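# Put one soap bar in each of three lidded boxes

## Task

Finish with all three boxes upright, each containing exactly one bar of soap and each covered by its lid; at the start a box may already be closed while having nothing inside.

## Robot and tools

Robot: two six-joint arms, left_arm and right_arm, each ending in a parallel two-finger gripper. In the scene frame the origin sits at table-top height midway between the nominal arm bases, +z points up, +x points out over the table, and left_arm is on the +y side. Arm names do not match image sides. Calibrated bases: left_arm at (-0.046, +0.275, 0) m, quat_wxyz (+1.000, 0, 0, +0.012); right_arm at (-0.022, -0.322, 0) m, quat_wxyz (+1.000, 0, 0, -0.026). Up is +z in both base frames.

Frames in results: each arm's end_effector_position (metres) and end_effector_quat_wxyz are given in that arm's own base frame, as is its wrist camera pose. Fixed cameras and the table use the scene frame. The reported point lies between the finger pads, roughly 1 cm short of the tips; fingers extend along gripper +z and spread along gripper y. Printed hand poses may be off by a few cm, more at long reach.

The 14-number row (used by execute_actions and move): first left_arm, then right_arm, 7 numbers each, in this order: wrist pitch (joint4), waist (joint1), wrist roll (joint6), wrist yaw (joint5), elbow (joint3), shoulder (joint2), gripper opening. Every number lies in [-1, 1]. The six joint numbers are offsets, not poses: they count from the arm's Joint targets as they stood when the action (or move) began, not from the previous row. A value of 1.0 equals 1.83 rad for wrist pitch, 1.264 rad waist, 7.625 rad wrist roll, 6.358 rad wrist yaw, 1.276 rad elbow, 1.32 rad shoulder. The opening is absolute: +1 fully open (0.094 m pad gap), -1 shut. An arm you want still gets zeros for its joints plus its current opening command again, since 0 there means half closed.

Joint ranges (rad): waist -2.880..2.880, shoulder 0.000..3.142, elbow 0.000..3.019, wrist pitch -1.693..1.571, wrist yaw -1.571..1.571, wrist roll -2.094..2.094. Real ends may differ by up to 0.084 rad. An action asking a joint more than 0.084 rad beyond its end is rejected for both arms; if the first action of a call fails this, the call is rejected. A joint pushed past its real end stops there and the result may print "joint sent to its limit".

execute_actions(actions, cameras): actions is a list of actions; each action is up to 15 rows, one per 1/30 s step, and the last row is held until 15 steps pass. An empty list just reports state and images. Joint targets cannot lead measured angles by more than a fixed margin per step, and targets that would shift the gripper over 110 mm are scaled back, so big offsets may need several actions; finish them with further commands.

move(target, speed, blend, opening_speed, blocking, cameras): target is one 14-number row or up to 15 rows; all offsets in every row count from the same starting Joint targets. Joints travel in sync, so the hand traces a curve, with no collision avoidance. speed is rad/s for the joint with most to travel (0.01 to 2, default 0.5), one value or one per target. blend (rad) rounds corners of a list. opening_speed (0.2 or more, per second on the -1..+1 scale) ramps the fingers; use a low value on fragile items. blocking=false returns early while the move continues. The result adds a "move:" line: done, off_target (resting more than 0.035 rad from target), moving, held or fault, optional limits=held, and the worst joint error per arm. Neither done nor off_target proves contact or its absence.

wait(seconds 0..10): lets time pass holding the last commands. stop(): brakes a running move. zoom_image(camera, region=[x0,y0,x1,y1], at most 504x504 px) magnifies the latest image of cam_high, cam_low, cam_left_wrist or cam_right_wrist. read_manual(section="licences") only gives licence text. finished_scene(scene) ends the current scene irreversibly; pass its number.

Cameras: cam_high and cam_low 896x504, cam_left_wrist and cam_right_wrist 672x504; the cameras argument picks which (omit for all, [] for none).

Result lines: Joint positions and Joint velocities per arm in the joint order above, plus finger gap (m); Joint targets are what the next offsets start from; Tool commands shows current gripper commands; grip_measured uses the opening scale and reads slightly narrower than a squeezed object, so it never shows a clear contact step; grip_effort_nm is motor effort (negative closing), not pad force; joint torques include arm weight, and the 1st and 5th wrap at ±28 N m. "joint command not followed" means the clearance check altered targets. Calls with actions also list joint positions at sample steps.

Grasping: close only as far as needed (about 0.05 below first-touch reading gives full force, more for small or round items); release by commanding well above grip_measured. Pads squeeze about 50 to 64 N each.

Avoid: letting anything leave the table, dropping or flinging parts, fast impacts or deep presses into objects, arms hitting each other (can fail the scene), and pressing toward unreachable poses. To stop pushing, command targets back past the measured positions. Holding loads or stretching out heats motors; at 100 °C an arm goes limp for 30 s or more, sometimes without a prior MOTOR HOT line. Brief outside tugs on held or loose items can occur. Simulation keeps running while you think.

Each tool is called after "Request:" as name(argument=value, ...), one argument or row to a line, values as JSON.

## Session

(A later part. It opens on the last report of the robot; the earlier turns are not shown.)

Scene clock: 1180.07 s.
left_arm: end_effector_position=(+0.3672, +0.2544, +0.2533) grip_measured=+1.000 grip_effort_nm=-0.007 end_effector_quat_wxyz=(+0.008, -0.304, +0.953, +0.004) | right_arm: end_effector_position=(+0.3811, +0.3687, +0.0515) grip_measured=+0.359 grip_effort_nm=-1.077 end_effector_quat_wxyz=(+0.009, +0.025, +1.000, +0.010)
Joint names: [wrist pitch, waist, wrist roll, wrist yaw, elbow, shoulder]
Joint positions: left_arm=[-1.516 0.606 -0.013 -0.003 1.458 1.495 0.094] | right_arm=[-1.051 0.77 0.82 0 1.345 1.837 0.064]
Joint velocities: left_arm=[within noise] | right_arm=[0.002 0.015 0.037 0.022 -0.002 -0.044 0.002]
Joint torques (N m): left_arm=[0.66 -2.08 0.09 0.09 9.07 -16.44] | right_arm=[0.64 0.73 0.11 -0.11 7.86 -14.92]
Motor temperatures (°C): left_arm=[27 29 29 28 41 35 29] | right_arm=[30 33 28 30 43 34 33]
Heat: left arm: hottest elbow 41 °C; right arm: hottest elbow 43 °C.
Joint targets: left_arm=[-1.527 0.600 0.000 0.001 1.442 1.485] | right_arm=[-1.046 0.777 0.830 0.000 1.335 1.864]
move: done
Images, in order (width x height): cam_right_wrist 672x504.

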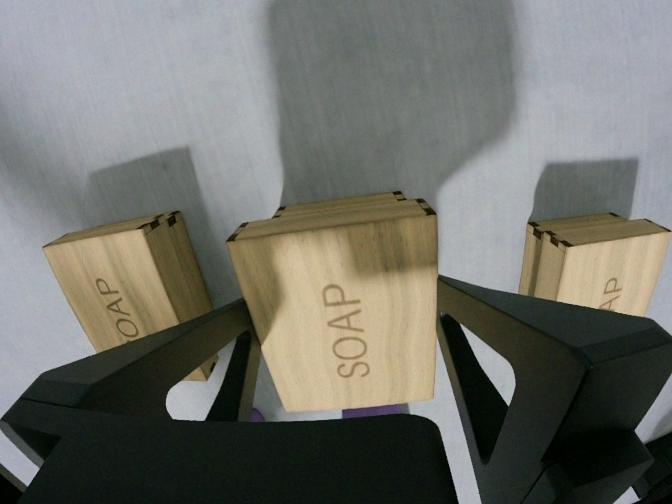

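Request:
move(
  target=[0,0,0,0,0,0,1,0.008,0,0,0,0,0.026,0.25],
  cameras=["cam_right_wrist"],
  speed=0.1,
)

Request:
zoom_image(
  camera="cam_right_wrist",
  region=[200, 160, 460, 290],
)

Scene clock: 1190.23 s.
left_arm: end_effector_position=(+0.3672, +0.2544, +0.2533) grip_measured=+1.000 grip_effort_nm=-0.007 end_effector_quat_wxyz=(+0.008, -0.304, +0.953, +0.004) | right_arm: end_effector_position=(+0.3810, +0.3690, +0.0511) grip_measured=+0.359 grip_effort_nm=-1.082 end_effector_quat_wxyz=(+0.009, +0.025, +1.000, +0.010)
Joint names: [wrist pitch, waist, wrist roll, wrist yaw, elbow, shoulder]
Joint positions: left_arm=[-1.516 0.606 -0.013 -0.003 1.458 1.495 0.094] | right_arm=[-1.051 0.77 0.82 0 1.345 1.838 0.064]
Joint velocities: within noise
Joint torques (N m): left_arm=[0.66 -2.02 0.09 0.09 9.07 -16.44] | right_arm=[1.14 0.73 0.11 -0.12 7.84 -12.16]
Motor temperatures (°C): left_arm=[27 29 29 28 41 35 29] | right_arm=[30 33 28 30 42 34 33]
Heat: left arm: hottest elbow 41 °C; right arm: hottest elbow 42 °C.
Joint targets: left_arm=[-1.527 0.600 0.000 0.001 1.442 1.485] | right_arm=[-1.031 0.777 0.830 -0.001 1.335 1.898]
move: off_target (right_arm); right_arm: the shoulder is farthest, 0.060 rad from its target
Images, in order (width x height): cam_right_wrist 672x504.

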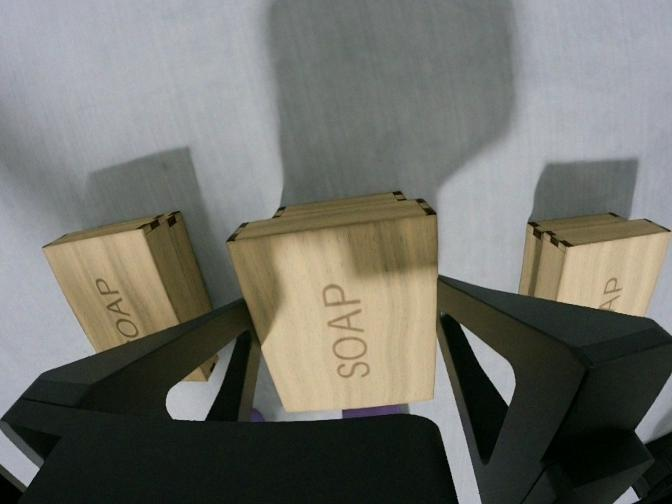

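Scaled by 1.938 from the camera's 672x504 image, which has a finer 960x720 frame.

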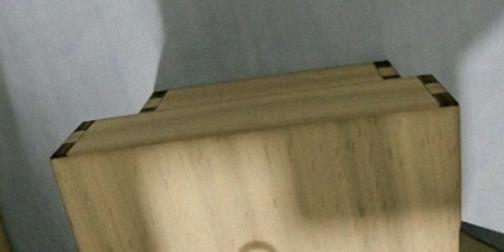

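Request:
move(
  target=[
    [0,0,0,0,0,0,1,-0.008,0.0028,0,0,-0.0035,-0.1045,0.25],
    [0,0,0,0,0,0,1,-0.008,0.0028,0,0,-0.0035,-0.026,0.25],
  ],
  cameras=["cam_right_wrist"],
  speed=0.15,
)

Request:
zoom_image(
  camera="cam_right_wrist",
  region=[200, 160, 460, 290],
)

Scene clock: 1220.90 s.
left_arm: end_effector_position=(+0.3672, +0.2544, +0.2533) grip_measured=+1.000 grip_effort_nm=-0.012 end_effector_quat_wxyz=(+0.008, -0.304, +0.953, +0.004) | right_arm: end_effector_position=(+0.3795, +0.3697, +0.0513) grip_measured=+0.358 grip_effort_nm=-1.082 end_effector_quat_wxyz=(+0.009, +0.023, +1.000, +0.009)
Joint names: [wrist pitch, waist, wrist roll, wrist yaw, elbow, shoulder]
Joint positions: left_arm=[-1.516 0.606 -0.013 -0.003 1.458 1.495 0.094] | right_arm=[-1.051 0.774 0.82 0.001 1.344 1.837 0.064]
Joint velocities: within noise
Joint torques (N m): left_arm=[0.65 -2.08 0.09 0.08 9.07 -16.44] | right_arm=[0.59 0.73 0.1 -0.17 7.56 -14.45]
Motor temperatures (°C): left_arm=[27 29 29 28 41 35 29] | right_arm=[30 33 28 30 42 33 33]
Heat: left arm: hottest elbow 41 °C; right arm: hottest elbow 42 °C.
Joint targets: left_arm=[-1.527 0.600 0.000 0.001 1.442 1.485] | right_arm=[-1.046 0.781 0.830 0.000 1.330 1.864]
move: done
Images, in order (width x height): cam_right_wrist 672x504.

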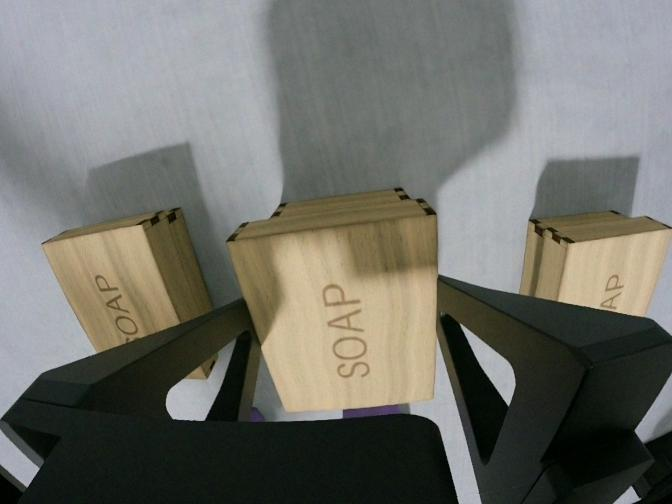

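Scaled by 1.938 from the camera's 672x504 image, which has a finer 960x720 frame.

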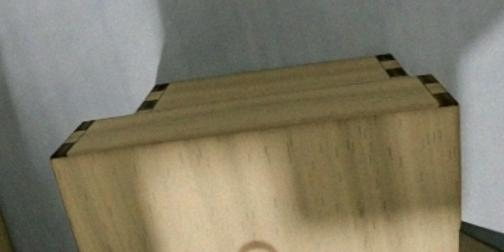

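Request:
move(
  target=[0,0,0,0,0,0,1,0.008,0,0,0,0,0.026,0.25],
  cameras=["cam_right_wrist","cam_low"],
  speed=0.1,
)

Request:
zoom_image(
  camera="cam_low",
  region=[505, 255, 575, 305],
)

Scene clock: 1228.43 s.
left_arm: end_effector_position=(+0.3672, +0.2544, +0.2533) grip_measured=+1.000 grip_effort_nm=-0.007 end_effector_quat_wxyz=(+0.008, -0.304, +0.953, +0.004) | right_arm: end_effector_position=(+0.3795, +0.3698, +0.0511) grip_measured=+0.358 grip_effort_nm=-1.077 end_effector_quat_wxyz=(+0.009, +0.023, +1.000, +0.009)
Joint names: [wrist pitch, waist, wrist roll, wrist yaw, elbow, shoulder]
Joint positions: left_arm=[-1.516 0.606 -0.013 -0.003 1.458 1.495 0.094] | right_arm=[-1.051 0.774 0.82 0.001 1.344 1.837 0.064]
Joint velocities: within noise
Joint torques (N m): left_arm=[0.66 -2.02 0.09 0.09 9.07 -16.44] | right_arm=[1.14 0.73 0.1 -0.17 7.57 -12.16]
Motor temperatures (°C): left_arm=[27 29 29 28 41 35 29] | right_arm=[30 33 28 30 42 33 33]
Heat: left arm: hottest elbow 41 °C; right arm: hottest elbow 42 °C.
Joint targets: left_arm=[-1.527 0.600 0.000 0.001 1.442 1.485] | right_arm=[-1.031 0.781 0.830 0.000 1.330 1.898]
move: off_target (right_arm); right_arm: the shoulder is farthest, 0.061 rad from its target
Images, in order (width x height): cam_low 896x504, cam_right_wrist 672x504.

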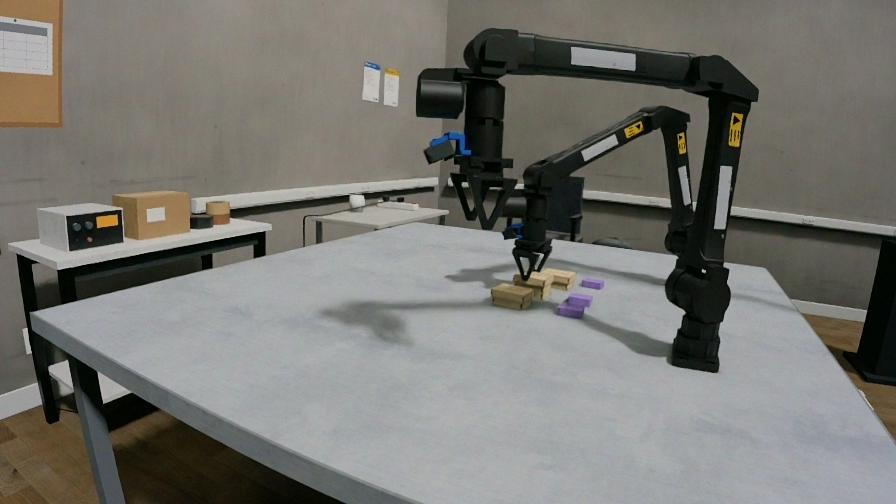

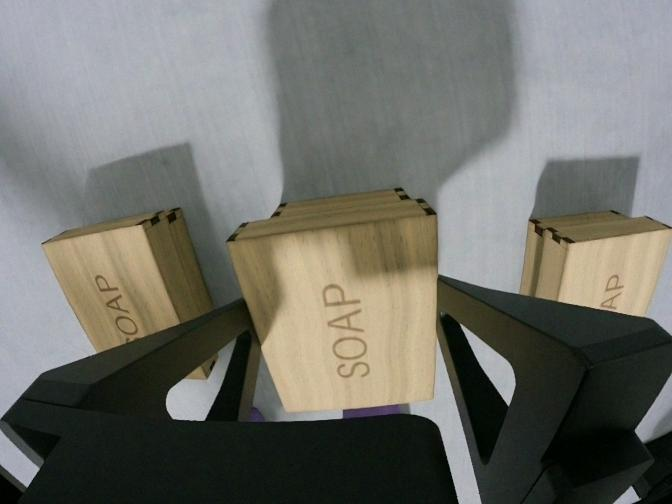

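Scaled by 7.200 from the camera's 896x504 image, which has a finer 1280x720 frame.

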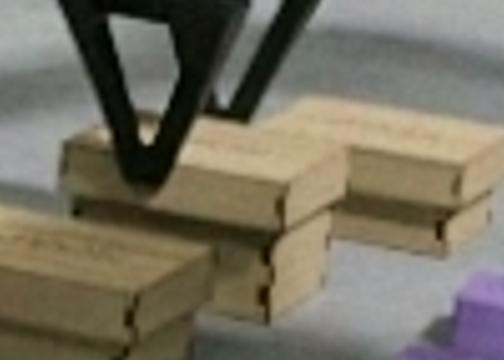

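Request:
move(
  target=[0,0,0,0,0,0,1,0.010,0,0,0,0,-0.018,0.25],
  cameras=[],
  speed=0.05,
)

Request:
wait(
  seconds=0.1,
  cameras=["cam_right_wrist","cam_low"],
)

Request:
zoom_image(
  camera="cam_low",
  region=[505, 255, 575, 305],
)

Request:
zoom_image(
  camera="cam_right_wrist",
  region=[200, 160, 460, 290],
)

Scene clock: 1252.67 s.
left_arm: end_effector_position=(+0.3672, +0.2544, +0.2533) grip_measured=+1.000 grip_effort_nm=-0.012 end_effector_quat_wxyz=(+0.008, -0.304, +0.953, +0.004) | right_arm: end_effector_position=(+0.3804, +0.3706, +0.0512) grip_measured=+0.358 grip_effort_nm=-1.067 end_effector_quat_wxyz=(+0.011, +0.024, +1.000, +0.011)
Joint names: [wrist pitch, waist, wrist roll, wrist yaw, elbow, shoulder]
Joint positions: left_arm=[-1.516 0.606 -0.013 -0.003 1.458 1.495 0.094] | right_arm=[-1.046 0.774 0.821 0.001 1.344 1.837 0.064]
Joint velocities: within noise
Joint torques (N m): left_arm=[0.65 -2.08 0.09 0.09 9.07 -16.38] | right_arm=[1.59 0.73 0.1 -0.19 7.56 -13.92]
Motor temperatures (°C): left_arm=[27 29 29 28 41 35 29] | right_arm=[30 33 28 30 43 33 33]
Heat: left arm: hottest elbow 41 °C; right arm: hottest elbow 43 °C.
Joint targets: left_arm=[-1.527 0.600 0.000 0.001 1.442 1.485] | right_arm=[-1.013 0.781 0.830 0.000 1.330 1.874]
move: off_target (right_arm); right_arm: the shoulder is farthest, 0.037 rad from its target
No camera images: "cameras" was empty.

Scene clock: 1252.77 s.
left_arm: end_effector_position=(+0.3672, +0.2544, +0.2533) grip_measured=+1.000 grip_effort_nm=-0.017 end_effector_quat_wxyz=(+0.008, -0.304, +0.953, +0.004) | right_arm: end_effector_position=(+0.3805, +0.3706, +0.0512) grip_measured=+0.358 grip_effort_nm=-1.077 end_effector_quat_wxyz=(+0.011, +0.024, +1.000, +0.011)
Joint names: [wrist pitch, waist, wrist roll, wrist yaw, elbow, shoulder]
Joint positions: left_arm=[-1.516 0.606 -0.013 -0.003 1.458 1.495 0.094] | right_arm=[-1.046 0.774 0.821 0.001 1.344 1.837 0.064]
Joint velocities: within noise
Joint torques (N m): left_arm=[0.66 -2.02 0.09 0.09 9.09 -16.44] | right_arm=[1.68 0.73 0.09 -0.2 7.57 -13.92]
Motor temperatures (°C): left_arm=[27 29 29 28 41 35 29] | right_arm=[30 33 28 30 43 33 33]
Heat: left arm: hottest elbow 41 °C; right arm: hottest elbow 43 °C.
Joint targets: left_arm=[-1.527 0.600 0.000 0.001 1.442 1.485] | right_arm=[-1.013 0.781 0.830 0.000 1.330 1.874]
Tool commands: left_gripper/opening=+1.0 right_gripper/opening=+0.25
wait: 0.10 s; no rest
Images, in order (width x height): cam_low 896x504, cam_right_wrist 672x504.

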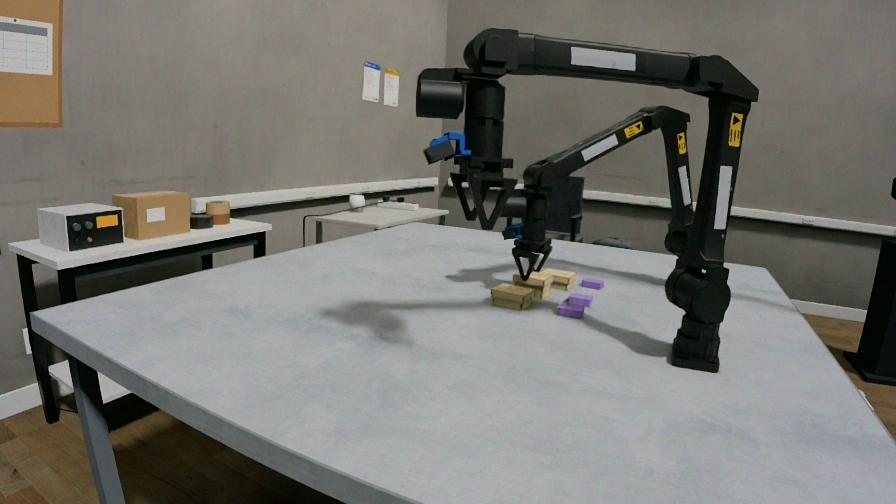

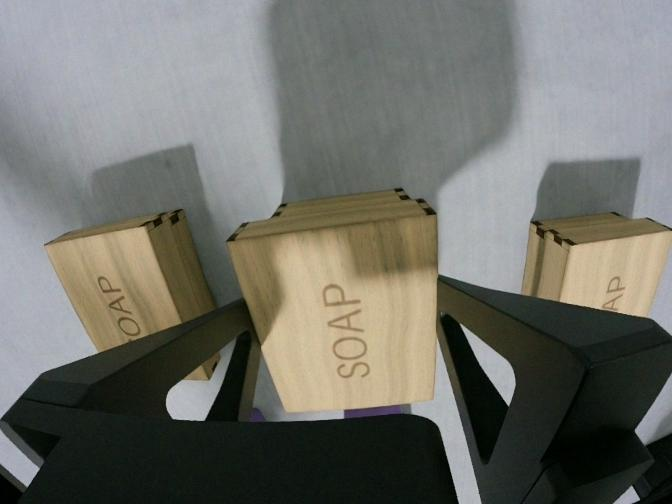

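Scaled by 7.200 from the camera's 896x504 image, which has a finer 1280x720 frame.

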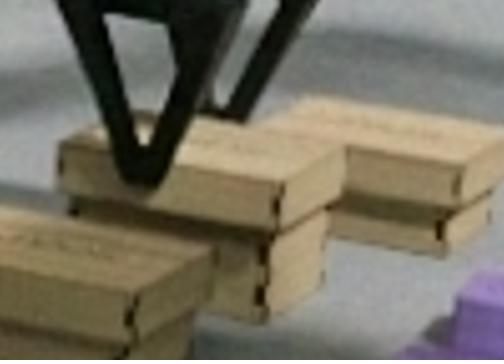

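Scaled by 1.938 from the camera's 672x504 image, which has a finer 960x720 frame.

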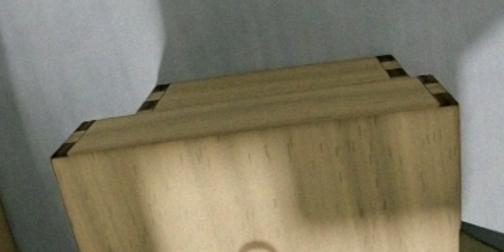

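Request:
move(
  target=[
    [0,0,0,0,0,0,1,-0.0112,0,0,0,0,-0.086,0.25],
    [0,0,0,0,0,0,1,-0.0112,0,0,0,0,-0.0076,0.25],
  ],
  cameras=["cam_right_wrist","cam_low"],
  speed=0.15,
)

Request:
zoom_image(
  camera="cam_low",
  region=[505, 255, 575, 305],
)

Request:
zoom_image(
  camera="cam_right_wrist",
  region=[200, 160, 460, 290],
)

Scene clock: 1289.17 s.
left_arm: end_effector_position=(+0.3672, +0.2544, +0.2533) grip_measured=+1.000 grip_effort_nm=-0.007 end_effector_quat_wxyz=(+0.008, -0.304, +0.953, +0.004) | right_arm: end_effector_position=(+0.3819, +0.3720, +0.0517) grip_measured=+0.358 grip_effort_nm=-1.082 end_effector_quat_wxyz=(+0.015, +0.024, +1.000, +0.014)
Joint names: [wrist pitch, waist, wrist roll, wrist yaw, elbow, shoulder]
Joint positions: left_arm=[-1.516 0.606 -0.013 -0.003 1.458 1.495 0.094] | right_arm=[-1.037 0.774 0.822 0.001 1.343 1.836 0.064]
Joint velocities: within noise
Joint torques (N m): left_arm=[0.66 -2.02 0.09 0.08 9.09 -16.44] | right_arm=[0.57 0.67 0.09 -0.17 7.73 -14.74]
Motor temperatures (°C): left_arm=[27 29 29 28 42 35 29] | right_arm=[30 33 28 30 43 33 33]
Heat: left arm: hottest elbow 42 °C; right arm: hottest elbow 43 °C.
Joint targets: left_arm=[-1.527 0.600 0.000 0.001 1.442 1.485] | right_arm=[-1.033 0.781 0.830 0.000 1.330 1.864]
move: done
Images, in order (width x height): cam_low 896x504, cam_right_wrist 672x504.

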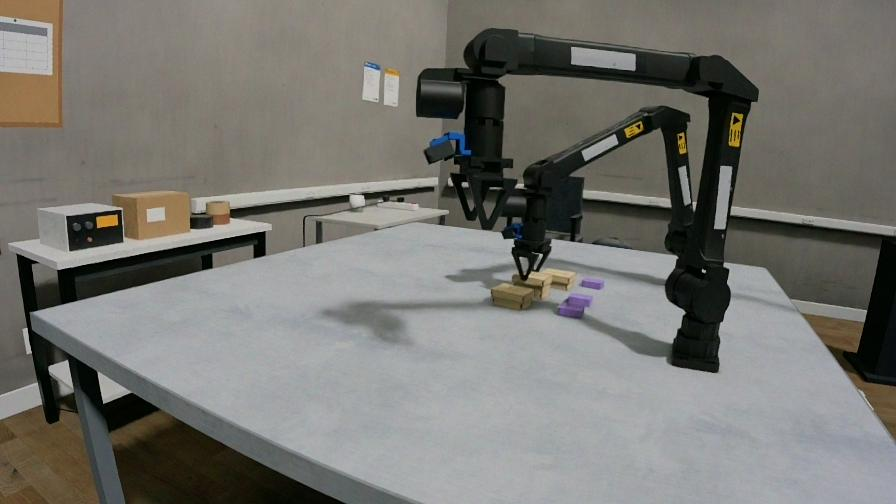

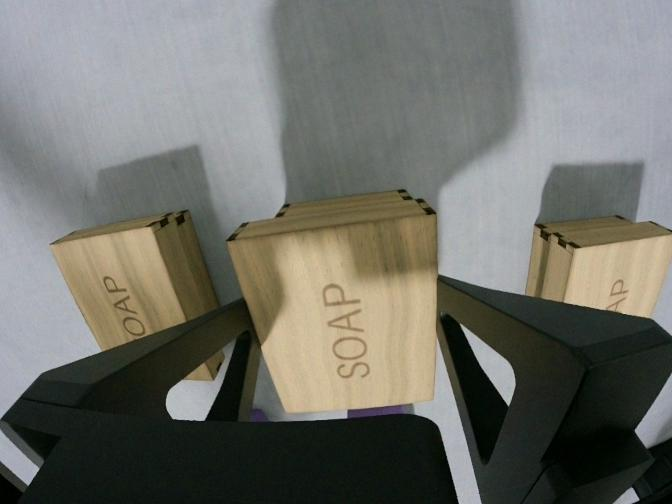

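Scaled by 7.200 from the camera's 896x504 image, which has a finer 1280x720 frame.

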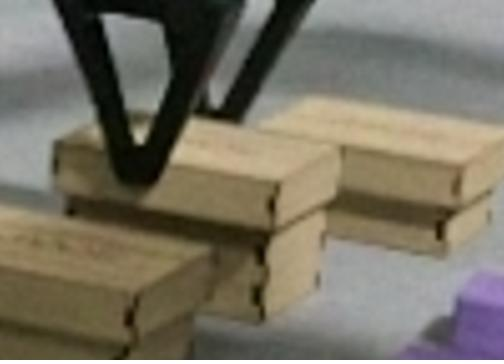

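Scaled by 1.938 from the camera's 672x504 image, which has a finer 960x720 frame.

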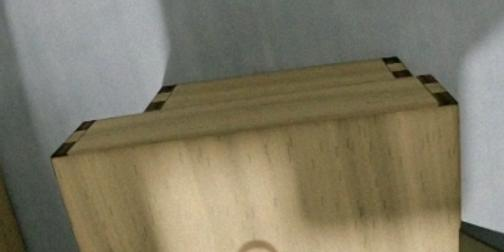

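Request:
move(
  target=[
    [0,0,0,0,0,0,1,0,0,0,0,0,-0.08,0.25],
    [0,0,0,0,0,0,1,0,-0.0142,0,0,0,-0.08,0.25],
    [0,0,0,0,0,0,1,0,-0.0142,0,0,0,0,0.25],
  ],
  cameras=[],
  speed=0.15,
)

Request:
move(
  target=[0,0,0,0,0,0,1,0.002,0,0,0,0,0.02,0.25],
  cameras=["cam_right_wrist","cam_low"],
  speed=0.1,
)

Request:
zoom_image(
  camera="cam_low",
  region=[505, 255, 575, 305],
)

Request:
zoom_image(
  camera="cam_right_wrist",
  region=[200, 160, 460, 290],
)

Scene clock: 1312.17 s.
left_arm: end_effector_position=(+0.3672, +0.2544, +0.2533) grip_measured=+1.000 grip_effort_nm=-0.012 end_effector_quat_wxyz=(+0.008, -0.304, +0.953, +0.004) | right_arm: end_effector_position=(+0.3826, +0.3708, +0.0517) grip_measured=+0.358 grip_effort_nm=-1.082 end_effector_quat_wxyz=(+0.014, +0.026, +0.999, +0.014)
Joint names: [wrist pitch, waist, wrist roll, wrist yaw, elbow, shoulder]
Joint positions: left_arm=[-1.516 0.606 -0.013 -0.003 1.458 1.495 0.094] | right_arm=[-1.038 0.771 0.822 0.001 1.343 1.836 0.064]
Joint velocities: within noise
Joint torques (N m): left_arm=[0.65 -2.08 0.09 0.08 9.06 -16.44] | right_arm=[0.66 -0.67 0.06 -0.16 7.73 -14.68]
Motor temperatures (°C): left_arm=[27 29 29 28 42 35 29] | right_arm=[30 33 28 30 43 35 33]
Heat: left arm: hottest elbow 42 °C; right arm: hottest elbow 43 °C.
Joint targets: left_arm=[-1.527 0.600 0.000 0.001 1.442 1.485] | right_arm=[-1.033 0.763 0.830 0.000 1.330 1.864]
move: done
No camera images: "cameras" was empty.

Scene clock: 1312.87 s.
left_arm: end_effector_position=(+0.3672, +0.2544, +0.2533) grip_measured=+1.000 grip_effort_nm=-0.017 end_effector_quat_wxyz=(+0.008, -0.304, +0.953, +0.004) | right_arm: end_effector_position=(+0.3826, +0.3708, +0.0517) grip_measured=+0.358 grip_effort_nm=-1.082 end_effector_quat_wxyz=(+0.014, +0.026, +0.999, +0.014)
Joint names: [wrist pitch, waist, wrist roll, wrist yaw, elbow, shoulder]
Joint positions: left_arm=[-1.516 0.606 -0.013 -0.003 1.458 1.495 0.094] | right_arm=[-1.038 0.771 0.822 0.001 1.343 1.836 0.064]
Joint velocities: within noise
Joint torques (N m): left_arm=[0.66 -2.02 0.09 0.08 9.07 -16.44] | right_arm=[0.77 -0.67 0.09 -0.16 7.65 -12.57]
Motor temperatures (°C): left_arm=[27 29 29 28 42 35 29] | right_arm=[30 33 28 30 43 35 33]
Heat: left arm: hottest elbow 42 °C; right arm: hottest elbow 43 °C.
Joint targets: left_arm=[-1.527 0.600 0.000 0.001 1.442 1.485] | right_arm=[-1.029 0.763 0.830 0.000 1.330 1.891]
move: off_target (right_arm); right_arm: the shoulder is farthest, 0.054 rad from its target
Images, in order (width x height): cam_low 896x504, cam_right_wrist 672x504.

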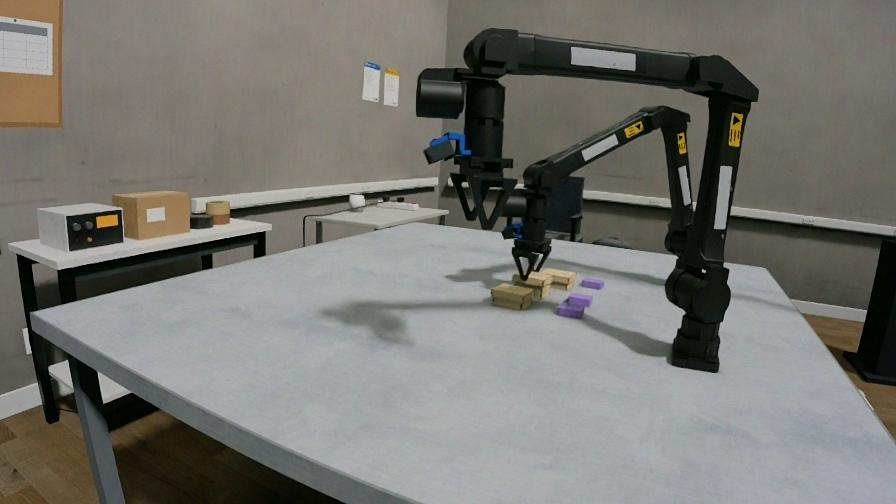

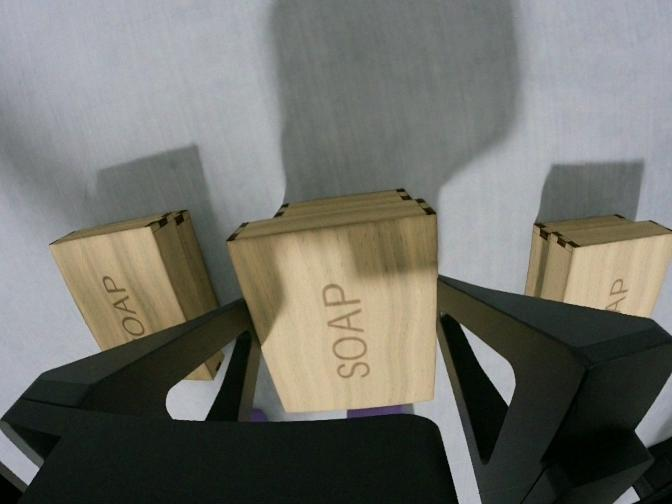

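Scaled by 7.200 from the camera's 896x504 image, which has a finer 1280x720 frame.

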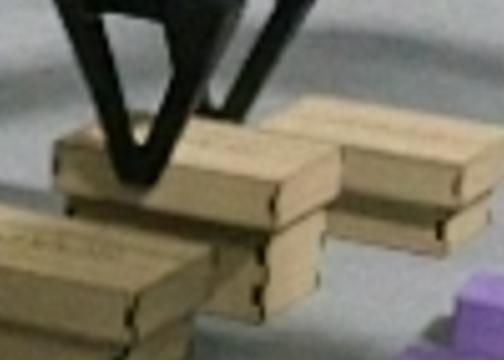

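Scaled by 1.938 from the camera's 672x504 image, which has a finer 960x720 frame.

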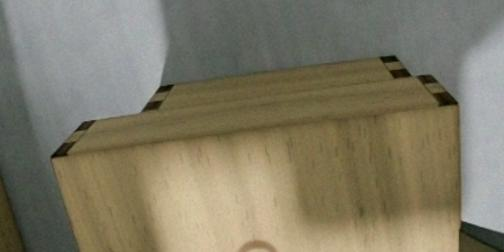

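Request:
move(
  target=[0,0,0,0,0,0,1,0,0,0,0,0,-0.1,0.25],
  cameras=["cam_right_wrist","cam_low"],
  speed=0.15,
)

Request:
zoom_image(
  camera="cam_low",
  region=[505, 255, 575, 305],
)

Request:
zoom_image(
  camera="cam_right_wrist",
  region=[200, 160, 460, 290],
)

Scene clock: 1326.90 s.
left_arm: end_effector_position=(+0.3672, +0.2544, +0.2533) grip_measured=+1.000 grip_effort_nm=-0.012 end_effector_quat_wxyz=(+0.008, -0.304, +0.953, +0.004) | right_arm: end_effector_position=(+0.3858, +0.3739, +0.0880) grip_measured=+0.358 grip_effort_nm=-1.087 end_effector_quat_wxyz=(+0.039, +0.026, +0.998, +0.039)
Joint names: [wrist pitch, waist, wrist roll, wrist yaw, elbow, shoulder]
Joint positions: left_arm=[-1.516 0.606 -0.013 -0.003 1.458 1.495 0.094] | right_arm=[-1.038 0.771 0.822 0.001 1.343 1.765 0.064]
Joint velocities: within noise
Joint torques (N m): left_arm=[0.64 -2.02 0.09 0.09 9.07 -16.44] | right_arm=[0.88 -0.62 0.09 -0.17 8.25 -16.62]
Motor temperatures (°C): left_arm=[27 29 29 28 42 35 29] | right_arm=[30 33 28 30 44 35 33]
Heat: left arm: hottest elbow 42 °C; right arm: hottest elbow 44 °C.
Joint targets: left_arm=[-1.527 0.600 0.000 0.001 1.442 1.485] | right_arm=[-1.030 0.763 0.830 0.000 1.330 1.759]
move: done
Images, in order (width x height): cam_low 896x504, cam_right_wrist 672x504.

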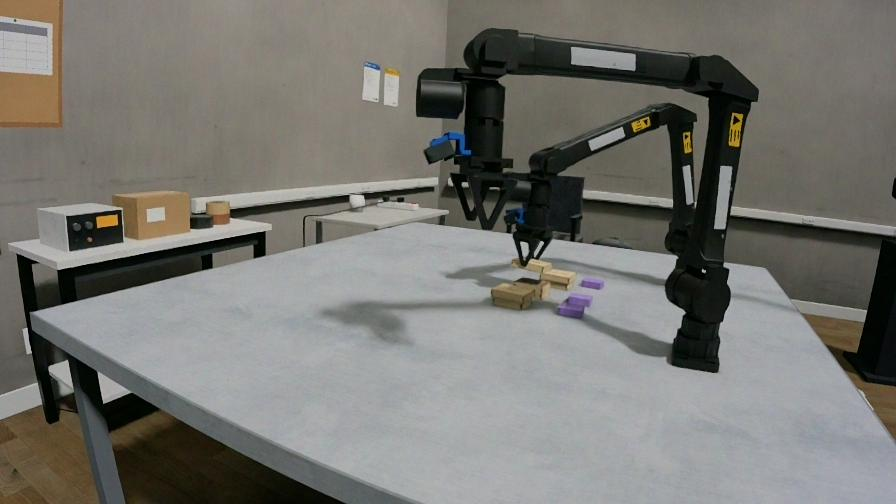

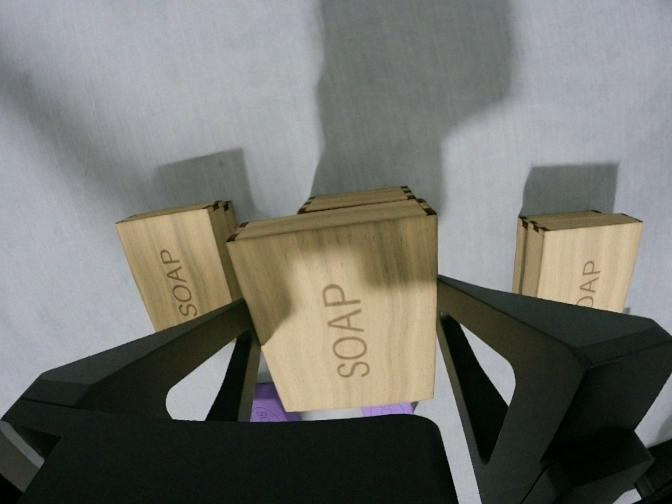

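Scaled by 7.200 from the camera's 896x504 image, which has a finer 1280x720 frame.

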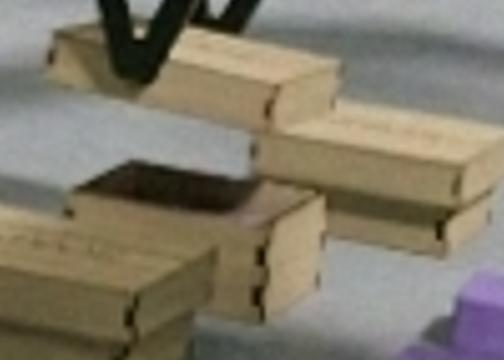

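Scaled by 1.938 from the camera's 672x504 image, which has a finer 960x720 frame.

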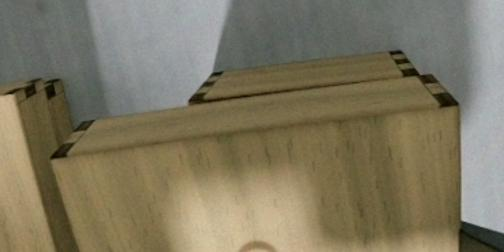

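Request:
move(
  target=[
    [0,0,0,0,0,0,1,-0.0137,-0.0023,0,0,0,0,0.25],
    [0,0,0,0,0,0,1,-0.0137,-0.0023,0,0,0,0.078,0.25],
  ],
  cameras=[],
  speed=0.15,
)

Request:
move(
  target=[0,0,0,0,0,0,1,0,0,0,0,0,0.022,0.25],
  cameras=["cam_right_wrist","cam_low"],
  speed=0.1,
)

Request:
zoom_image(
  camera="cam_low",
  region=[505, 255, 575, 305],
)

Request:
zoom_image(
  camera="cam_right_wrist",
  region=[200, 160, 460, 290],
)

Scene clock: 1357.23 s.
left_arm: end_effector_position=(+0.3672, +0.2544, +0.2533) grip_measured=+1.000 grip_effort_nm=-0.007 end_effector_quat_wxyz=(+0.008, -0.304, +0.953, +0.004) | right_arm: end_effector_position=(+0.3820, +0.3677, +0.0489) grip_measured=+0.358 grip_effort_nm=-1.082 end_effector_quat_wxyz=(+0.009, +0.027, +1.000, +0.009)
Joint names: [wrist pitch, waist, wrist roll, wrist yaw, elbow, shoulder]
Joint positions: left_arm=[-1.516 0.606 -0.013 -0.003 1.458 1.495 0.094] | right_arm=[-1.047 0.767 0.822 0.001 1.343 1.841 0.064]
Joint velocities: within noise
Joint torques (N m): left_arm=[0.65 -2.02 0.09 0.09 9.07 -16.44] | right_arm=[0.14 -0.62 0.09 -0.16 7.53 -14.8]
Motor temperatures (°C): left_arm=[27 29 29 28 42 35 29] | right_arm=[30 32 28 30 44 35 33]
Heat: left arm: hottest elbow 42 °C; right arm: hottest elbow 44 °C.
Joint targets: left_arm=[-1.527 0.600 0.000 0.001 1.442 1.485] | right_arm=[-1.055 0.760 0.830 0.000 1.330 1.862]
move: done
No camera images: "cameras" was empty.

Scene clock: 1358.13 s.
left_arm: end_effector_position=(+0.3672, +0.2544, +0.2533) grip_measured=+1.000 grip_effort_nm=-0.012 end_effector_quat_wxyz=(+0.008, -0.304, +0.953, +0.004) | right_arm: end_effector_position=(+0.3807, +0.3662, +0.0375) grip_measured=+0.358 grip_effort_nm=-1.092 end_effector_quat_wxyz=(+0.001, +0.027, +1.000, +0.001)
Joint names: [wrist pitch, waist, wrist roll, wrist yaw, elbow, shoulder]
Joint positions: left_arm=[-1.516 0.606 -0.013 -0.003 1.458 1.495 0.094] | right_arm=[-1.047 0.767 0.822 0.001 1.343 1.864 0.064]
Joint velocities: within noise
Joint torques (N m): left_arm=[0.66 -2.02 0.09 0.09 9.07 -16.44] | right_arm=[0.1 -0.62 0.09 -0.16 7.46 -14.92]
Motor temperatures (°C): left_arm=[27 29 29 28 42 35 29] | right_arm=[30 32 28 30 44 35 33]
Heat: left arm: hottest elbow 42 °C; right arm: hottest elbow 44 °C.
Joint targets: left_arm=[-1.527 0.600 0.000 0.001 1.442 1.485] | right_arm=[-1.055 0.760 0.830 0.000 1.330 1.891]
move: done
Images, in order (width x height): cam_low 896x504, cam_right_wrist 672x504.

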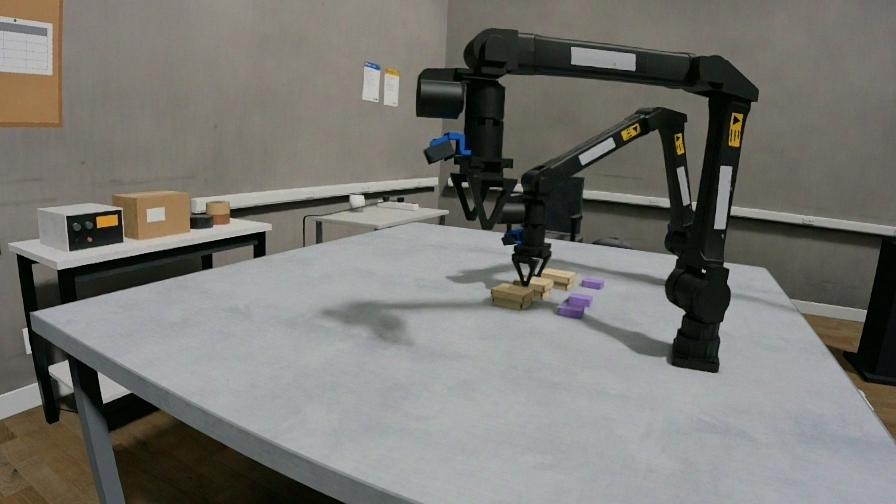

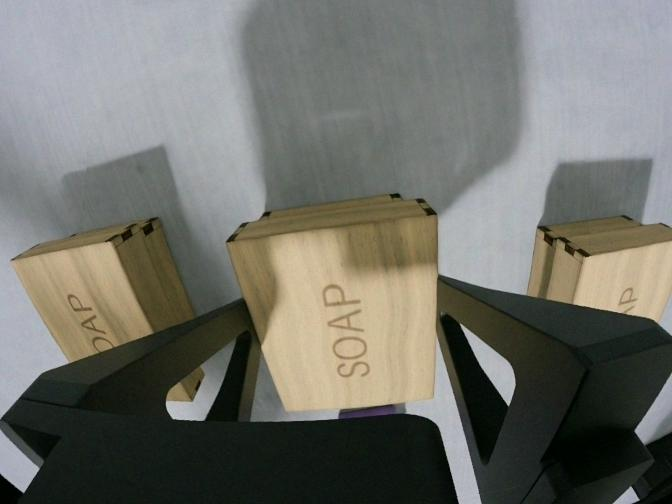

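Scaled by 7.200 from the camera's 896x504 image, which has a finer 1280x720 frame.

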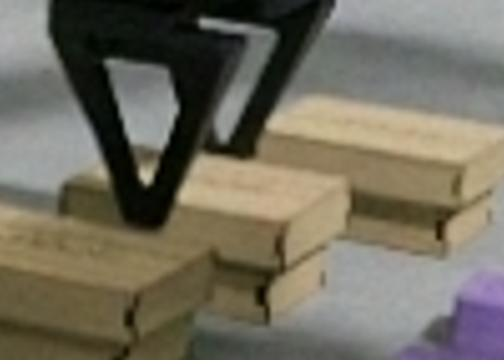

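Scaled by 1.938 from the camera's 672x504 image, which has a finer 960x720 frame.

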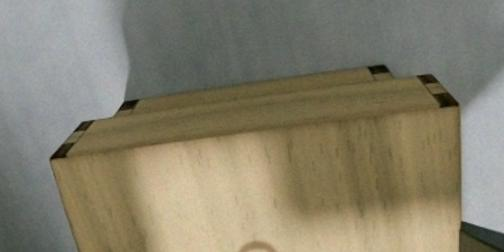

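Request:
move(
  target=[0,0,0,0,0,0,1,0,0,0,0,0,0,1],
  opening_speed=1,
  cameras=[],
)

Request:
move(
  target=[
    [0,0,0,0,0,0,1,0,0,0,0,0.05,-0.145,1],
    [0,0,0,0,0,0,1,-0.1684,0.0937,0.0138,0,0.3277,0.049,1],
  ],
  cameras=["cam_right_wrist"],
)

Scene clock: 1380.87 s.
left_arm: end_effector_position=(+0.3672, +0.2544, +0.2533) grip_measured=+1.000 grip_effort_nm=-0.012 end_effector_quat_wxyz=(+0.008, -0.304, +0.953, +0.004) | right_arm: end_effector_position=(+0.3807, +0.3662, +0.0375) grip_measured=+0.998 grip_effort_nm=0.037 end_effector_quat_wxyz=(+0.001, +0.027, +1.000, +0.001)
Joint names: [wrist pitch, waist, wrist roll, wrist yaw, elbow, shoulder]
Joint positions: left_arm=[-1.516 0.606 -0.013 -0.003 1.458 1.495 0.094] | right_arm=[-1.047 0.767 0.822 0.001 1.343 1.864 0.094]
Joint velocities: within noise
Joint torques (N m): left_arm=[0.65 -2.14 0.09 0.09 9.07 -16.38] | right_arm=[0.09 -0.56 0.09 -0.16 7.43 -14.92]
Motor temperatures (°C): left_arm=[27 29 29 28 42 35 29] | right_arm=[30 32 28 30 44 36 33]
Heat: left arm: hottest elbow 42 °C; right arm: hottest elbow 44 °C.
Joint targets: left_arm=[-1.527 0.600 0.000 0.001 1.442 1.485] | right_arm=[-1.055 0.760 0.830 0.000 1.330 1.891]
move: done
No camera images: "cameras" was empty.

Scene clock: 1382.77 s.
left_arm: end_effector_position=(+0.3672, +0.2544, +0.2533) grip_measured=+1.000 grip_effort_nm=-0.007 end_effector_quat_wxyz=(+0.008, -0.304, +0.953, +0.004) | right_arm: end_effector_position=(+0.3737, +0.4481, +0.1255) grip_measured=+0.998 grip_effort_nm=0.042 end_effector_quat_wxyz=(-0.007, +0.023, +1.000, -0.009)
Joint names: [wrist pitch, waist, wrist roll, wrist yaw, elbow, shoulder]
Joint positions: left_arm=[-1.516 0.606 -0.013 -0.003 1.458 1.495 0.094] | right_arm=[-1.355 0.877 0.923 0 1.69 1.928 0.094]
Joint velocities: within noise
Joint torques (N m): left_arm=[0.65 -2.08 0.09 0.09 9.06 -16.44] | right_arm=[0.06 0.21 0.12 -0.16 14.42 -16.91]
Motor temperatures (°C): left_arm=[27 29 29 28 42 35 29] | right_arm=[30 32 28 30 44 36 33]
Heat: left arm: hottest elbow 42 °C; right arm: hottest elbow 44 °C.
Joint targets: left_arm=[-1.527 0.600 0.000 0.001 1.442 1.485] | right_arm=[-1.363 0.878 0.936 -0.001 1.748 1.955]
move: off_target (right_arm); right_arm: the elbow is farthest, 0.058 rad from its target
Images, in order (width x height): cam_right_wrist 672x504.

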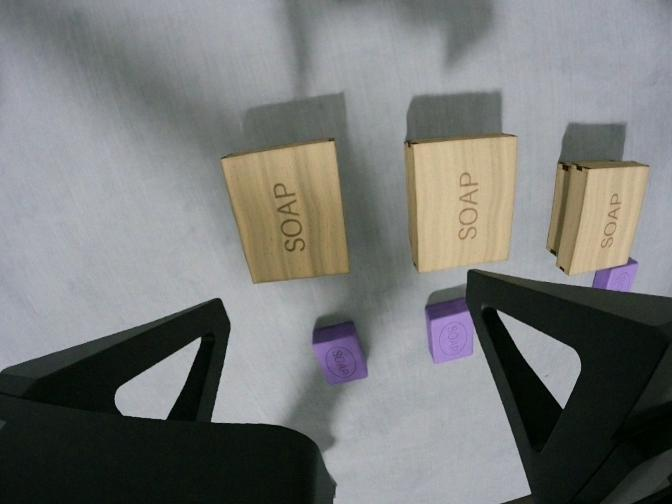

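Request:
move(
  target=[0,0,0,0,0,0,1,0.065,0.0178,0.0037,0,-0.034,0.058,1],
  cameras=["cam_right_wrist"],
  speed=0.25,
)

Scene clock: 1400.50 s.
left_arm: end_effector_position=(+0.3672, +0.2544, +0.2533) grip_measured=+1.000 grip_effort_nm=-0.012 end_effector_quat_wxyz=(+0.008, -0.304, +0.953, +0.004) | right_arm: end_effector_position=(+0.3798, +0.4727, +0.0780) grip_measured=+0.998 grip_effort_nm=0.037 end_effector_quat_wxyz=(-0.001, +0.028, +1.000, -0.001)
Joint names: [wrist pitch, waist, wrist roll, wrist yaw, elbow, shoulder]
Joint positions: left_arm=[-1.516 0.606 -0.013 -0.003 1.458 1.495 0.094] | right_arm=[-1.253 0.895 0.952 0 1.69 2.011 0.094]
Joint velocities: within noise
Joint torques (N m): left_arm=[0.66 -2.08 0.09 0.09 9.06 -16.44] | right_arm=[0.68 0.62 0.13 -0.16 10.48 -18.2]
Motor temperatures (°C): left_arm=[27 29 29 28 42 35 29] | right_arm=[30 32 28 30 50 35 32]
Heat: left arm: hottest elbow 42 °C; right arm: hottest elbow 50 °C.
Joint targets: left_arm=[-1.527 0.600 0.000 0.001 1.442 1.485] | right_arm=[-1.244 0.901 0.964 -0.001 1.705 2.032]
move: done
Images, in order (width x height): cam_right_wrist 672x504.

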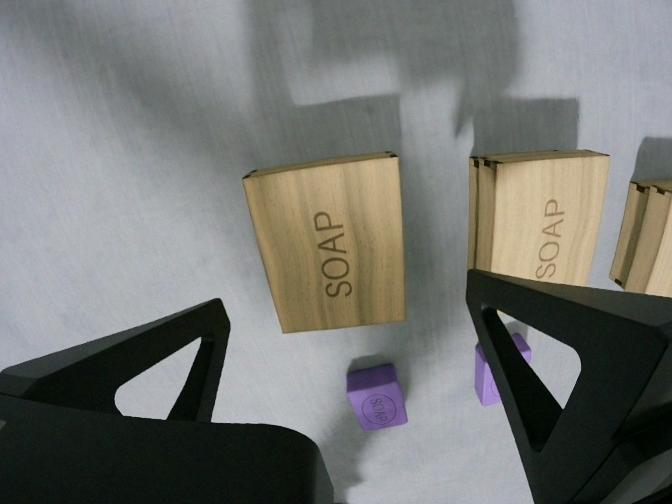

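Request:
move(
  target=[0,0,0,0,0,0,1,0.049,0,0,0,-0.0256,0.043,0.7],
  cameras=["cam_right_wrist"],
  speed=0.12,
)

Scene clock: 1415.73 s.
left_arm: end_effector_position=(+0.3672, +0.2544, +0.2533) grip_measured=+1.000 grip_effort_nm=-0.007 end_effector_quat_wxyz=(+0.008, -0.304, +0.953, +0.004) | right_arm: end_effector_position=(+0.3916, +0.4874, +0.0494) grip_measured=+0.702 grip_effort_nm=-0.129 end_effector_quat_wxyz=(+0.012, +0.029, +0.999, +0.015)
Joint names: [wrist pitch, waist, wrist roll, wrist yaw, elbow, shoulder]
Joint positions: left_arm=[-1.516 0.606 -0.013 -0.003 1.458 1.495 0.094] | right_arm=[-1.163 0.895 0.952 0 1.69 2.059 0.08]
Joint velocities: within noise
Joint torques (N m): left_arm=[0.66 -1.96 0.09 0.08 9.07 -16.44] | right_arm=[0.66 0.62 0.11 -0.15 7.72 -18.43]
Motor temperatures (°C): left_arm=[27 29 29 28 42 35 29] | right_arm=[30 32 28 30 50 35 32]
Heat: left arm: hottest elbow 42 °C; right arm: hottest elbow 50 °C.
Joint targets: left_arm=[-1.527 0.600 0.000 0.001 1.442 1.485] | right_arm=[-1.154 0.901 0.964 -0.001 1.673 2.089]
move: done
Images, in order (width x height): cam_right_wrist 672x504.

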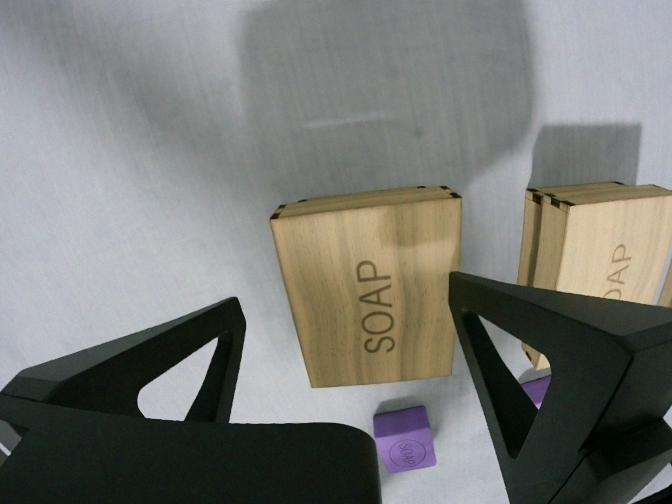

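Request:
move(
  target=[
    [0,0,0,0,0,0,1,0,0,0,0,0,-0.05,0.8],
    [0,0,0,0,0,0,1,0,0,0,0,-0.0145,-0.05,0.8],
    [0,0,0,0,0,0,1,0,0,0,0,-0.0145,-0.008,0.8],
  ],
  cameras=["cam_right_wrist"],
  speed=0.15,
)

Scene clock: 1435.47 s.
left_arm: end_effector_position=(+0.3672, +0.2544, +0.2533) grip_measured=+1.000 grip_effort_nm=-0.012 end_effector_quat_wxyz=(+0.008, -0.304, +0.953, +0.004) | right_arm: end_effector_position=(+0.3871, +0.4818, +0.0483) grip_measured=+0.798 grip_effort_nm=0.042 end_effector_quat_wxyz=(+0.009, +0.029, +0.999, +0.011)
Joint names: [wrist pitch, waist, wrist roll, wrist yaw, elbow, shoulder]
Joint positions: left_arm=[-1.516 0.606 -0.013 -0.003 1.458 1.495 0.094] | right_arm=[-1.162 0.895 0.952 0 1.669 2.048 0.084]
Joint velocities: within noise
Joint torques (N m): left_arm=[0.66 -2.08 0.09 0.09 9.07 -16.44] | right_arm=[0.72 0.62 0.12 -0.16 7.91 -18.37]
Motor temperatures (°C): left_arm=[27 29 29 28 42 35 29] | right_arm=[30 32 28 30 47 36 31]
Heat: left arm: hottest elbow 42 °C; right arm: hottest elbow 47 °C.
Joint targets: left_arm=[-1.527 0.600 0.000 0.001 1.442 1.485] | right_arm=[-1.154 0.901 0.964 -0.001 1.654 2.078]
move: done
Images, in order (width x height): cam_right_wrist 672x504.

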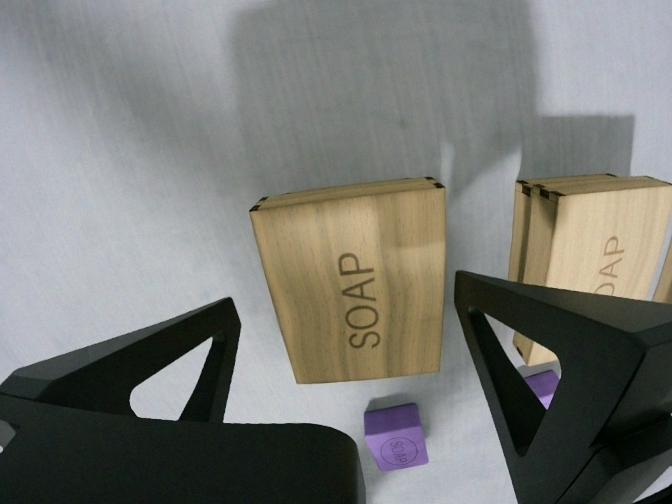

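Request:
move(
  target=[0,0,0,0,0,0,1,0.002,-0.003,0,0,0,0.0145,0.8],
  cameras=["cam_right_wrist"],
  speed=0.1,
)

Request:
move(
  target=[0,0,0,0,0,0,1,0,0,0,0,0,0,0.25],
  cameras=["cam_right_wrist"],
  opening_speed=0.4,
)

Request:
zoom_image(
  camera="cam_right_wrist",
  region=[200, 160, 460, 290],
)

Scene clock: 1446.60 s.
left_arm: end_effector_position=(+0.3672, +0.2544, +0.2533) grip_measured=+1.000 grip_effort_nm=-0.002 end_effector_quat_wxyz=(+0.008, -0.304, +0.953, +0.004) | right_arm: end_effector_position=(+0.3865, +0.4810, +0.0367) grip_measured=+0.798 grip_effort_nm=0.037 end_effector_quat_wxyz=(+0.004, +0.029, +1.000, +0.005)
Joint names: [wrist pitch, waist, wrist roll, wrist yaw, elbow, shoulder]
Joint positions: left_arm=[-1.516 0.606 -0.013 -0.003 1.458 1.495 0.094] | right_arm=[-1.159 0.895 0.952 0 1.669 2.068 0.084]
Joint velocities: within noise
Joint torques (N m): left_arm=[0.66 -2.08 0.09 0.09 9.06 -16.44] | right_arm=[0.73 0.32 0.11 -0.15 7.8 -18.61]
Motor temperatures (°C): left_arm=[27 29 29 28 42 35 29] | right_arm=[30 32 28 30 46 35 31]
Heat: left arm: hottest elbow 42 °C; right arm: hottest elbow 46 °C.
Joint targets: left_arm=[-1.527 0.600 0.000 0.001 1.442 1.485] | right_arm=[-1.151 0.897 0.964 -0.001 1.654 2.097]
move: done
Images, in order (width x height): cam_right_wrist 672x504.

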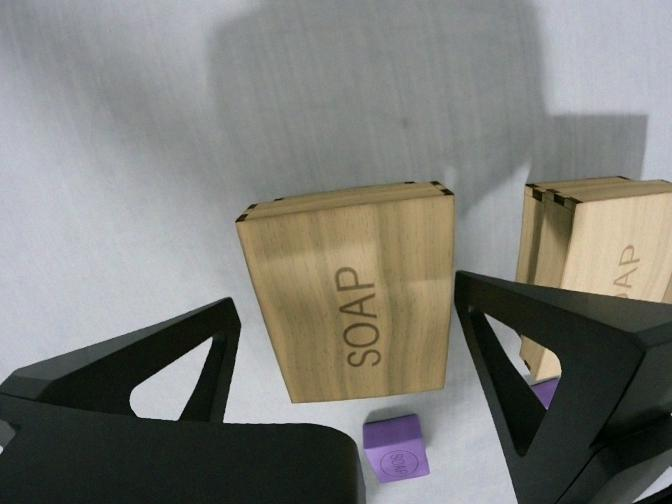

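Scene clock: 1448.20 s.
left_arm: end_effector_position=(+0.3672, +0.2544, +0.2533) grip_measured=+1.000 grip_effort_nm=-0.002 end_effector_quat_wxyz=(+0.008, -0.304, +0.953, +0.004) | right_arm: end_effector_position=(+0.3865, +0.4811, +0.0367) grip_measured=+0.358 grip_effort_nm=-1.048 end_effector_quat_wxyz=(+0.004, +0.029, +1.000, +0.005)
Joint names: [wrist pitch, waist, wrist roll, wrist yaw, elbow, shoulder]
Joint positions: left_arm=[-1.516 0.606 -0.013 -0.003 1.458 1.495 0.094] | right_arm=[-1.159 0.895 0.952 0 1.669 2.068 0.064]
Joint velocities: within noise
Joint torques (N m): left_arm=[0.66 -2.08 0.09 0.09 9.06 -16.44] | right_arm=[0.7 0.32 0.11 -0.15 7.83 -18.14]
Motor temperatures (°C): left_arm=[27 29 29 28 42 35 29] | right_arm=[30 32 28 30 46 35 31]
Heat: left arm: hottest elbow 42 °C; right arm: hottest elbow 46 °C.
Joint targets: left_arm=[-1.527 0.600 0.000 0.001 1.442 1.485] | right_arm=[-1.150 0.897 0.964 -0.001 1.654 2.097]
move: done
Images, in order (width x height): cam_right_wrist 672x504.

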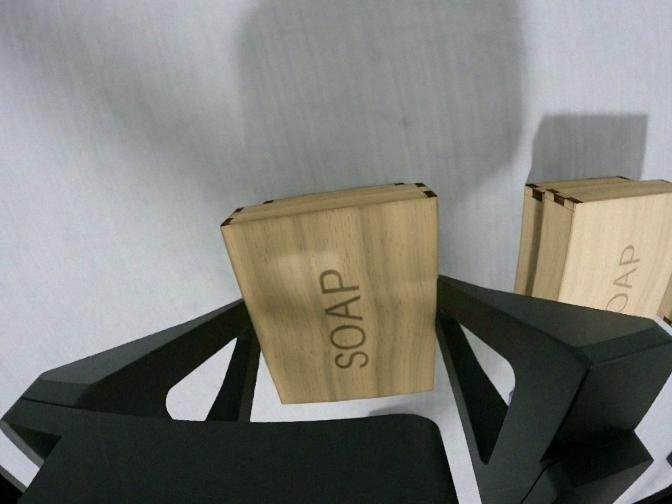

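Scaled by 1.938 from the camera's 672x504 image, which has a finer 960x720 frame.

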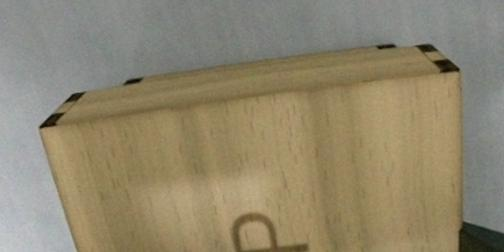

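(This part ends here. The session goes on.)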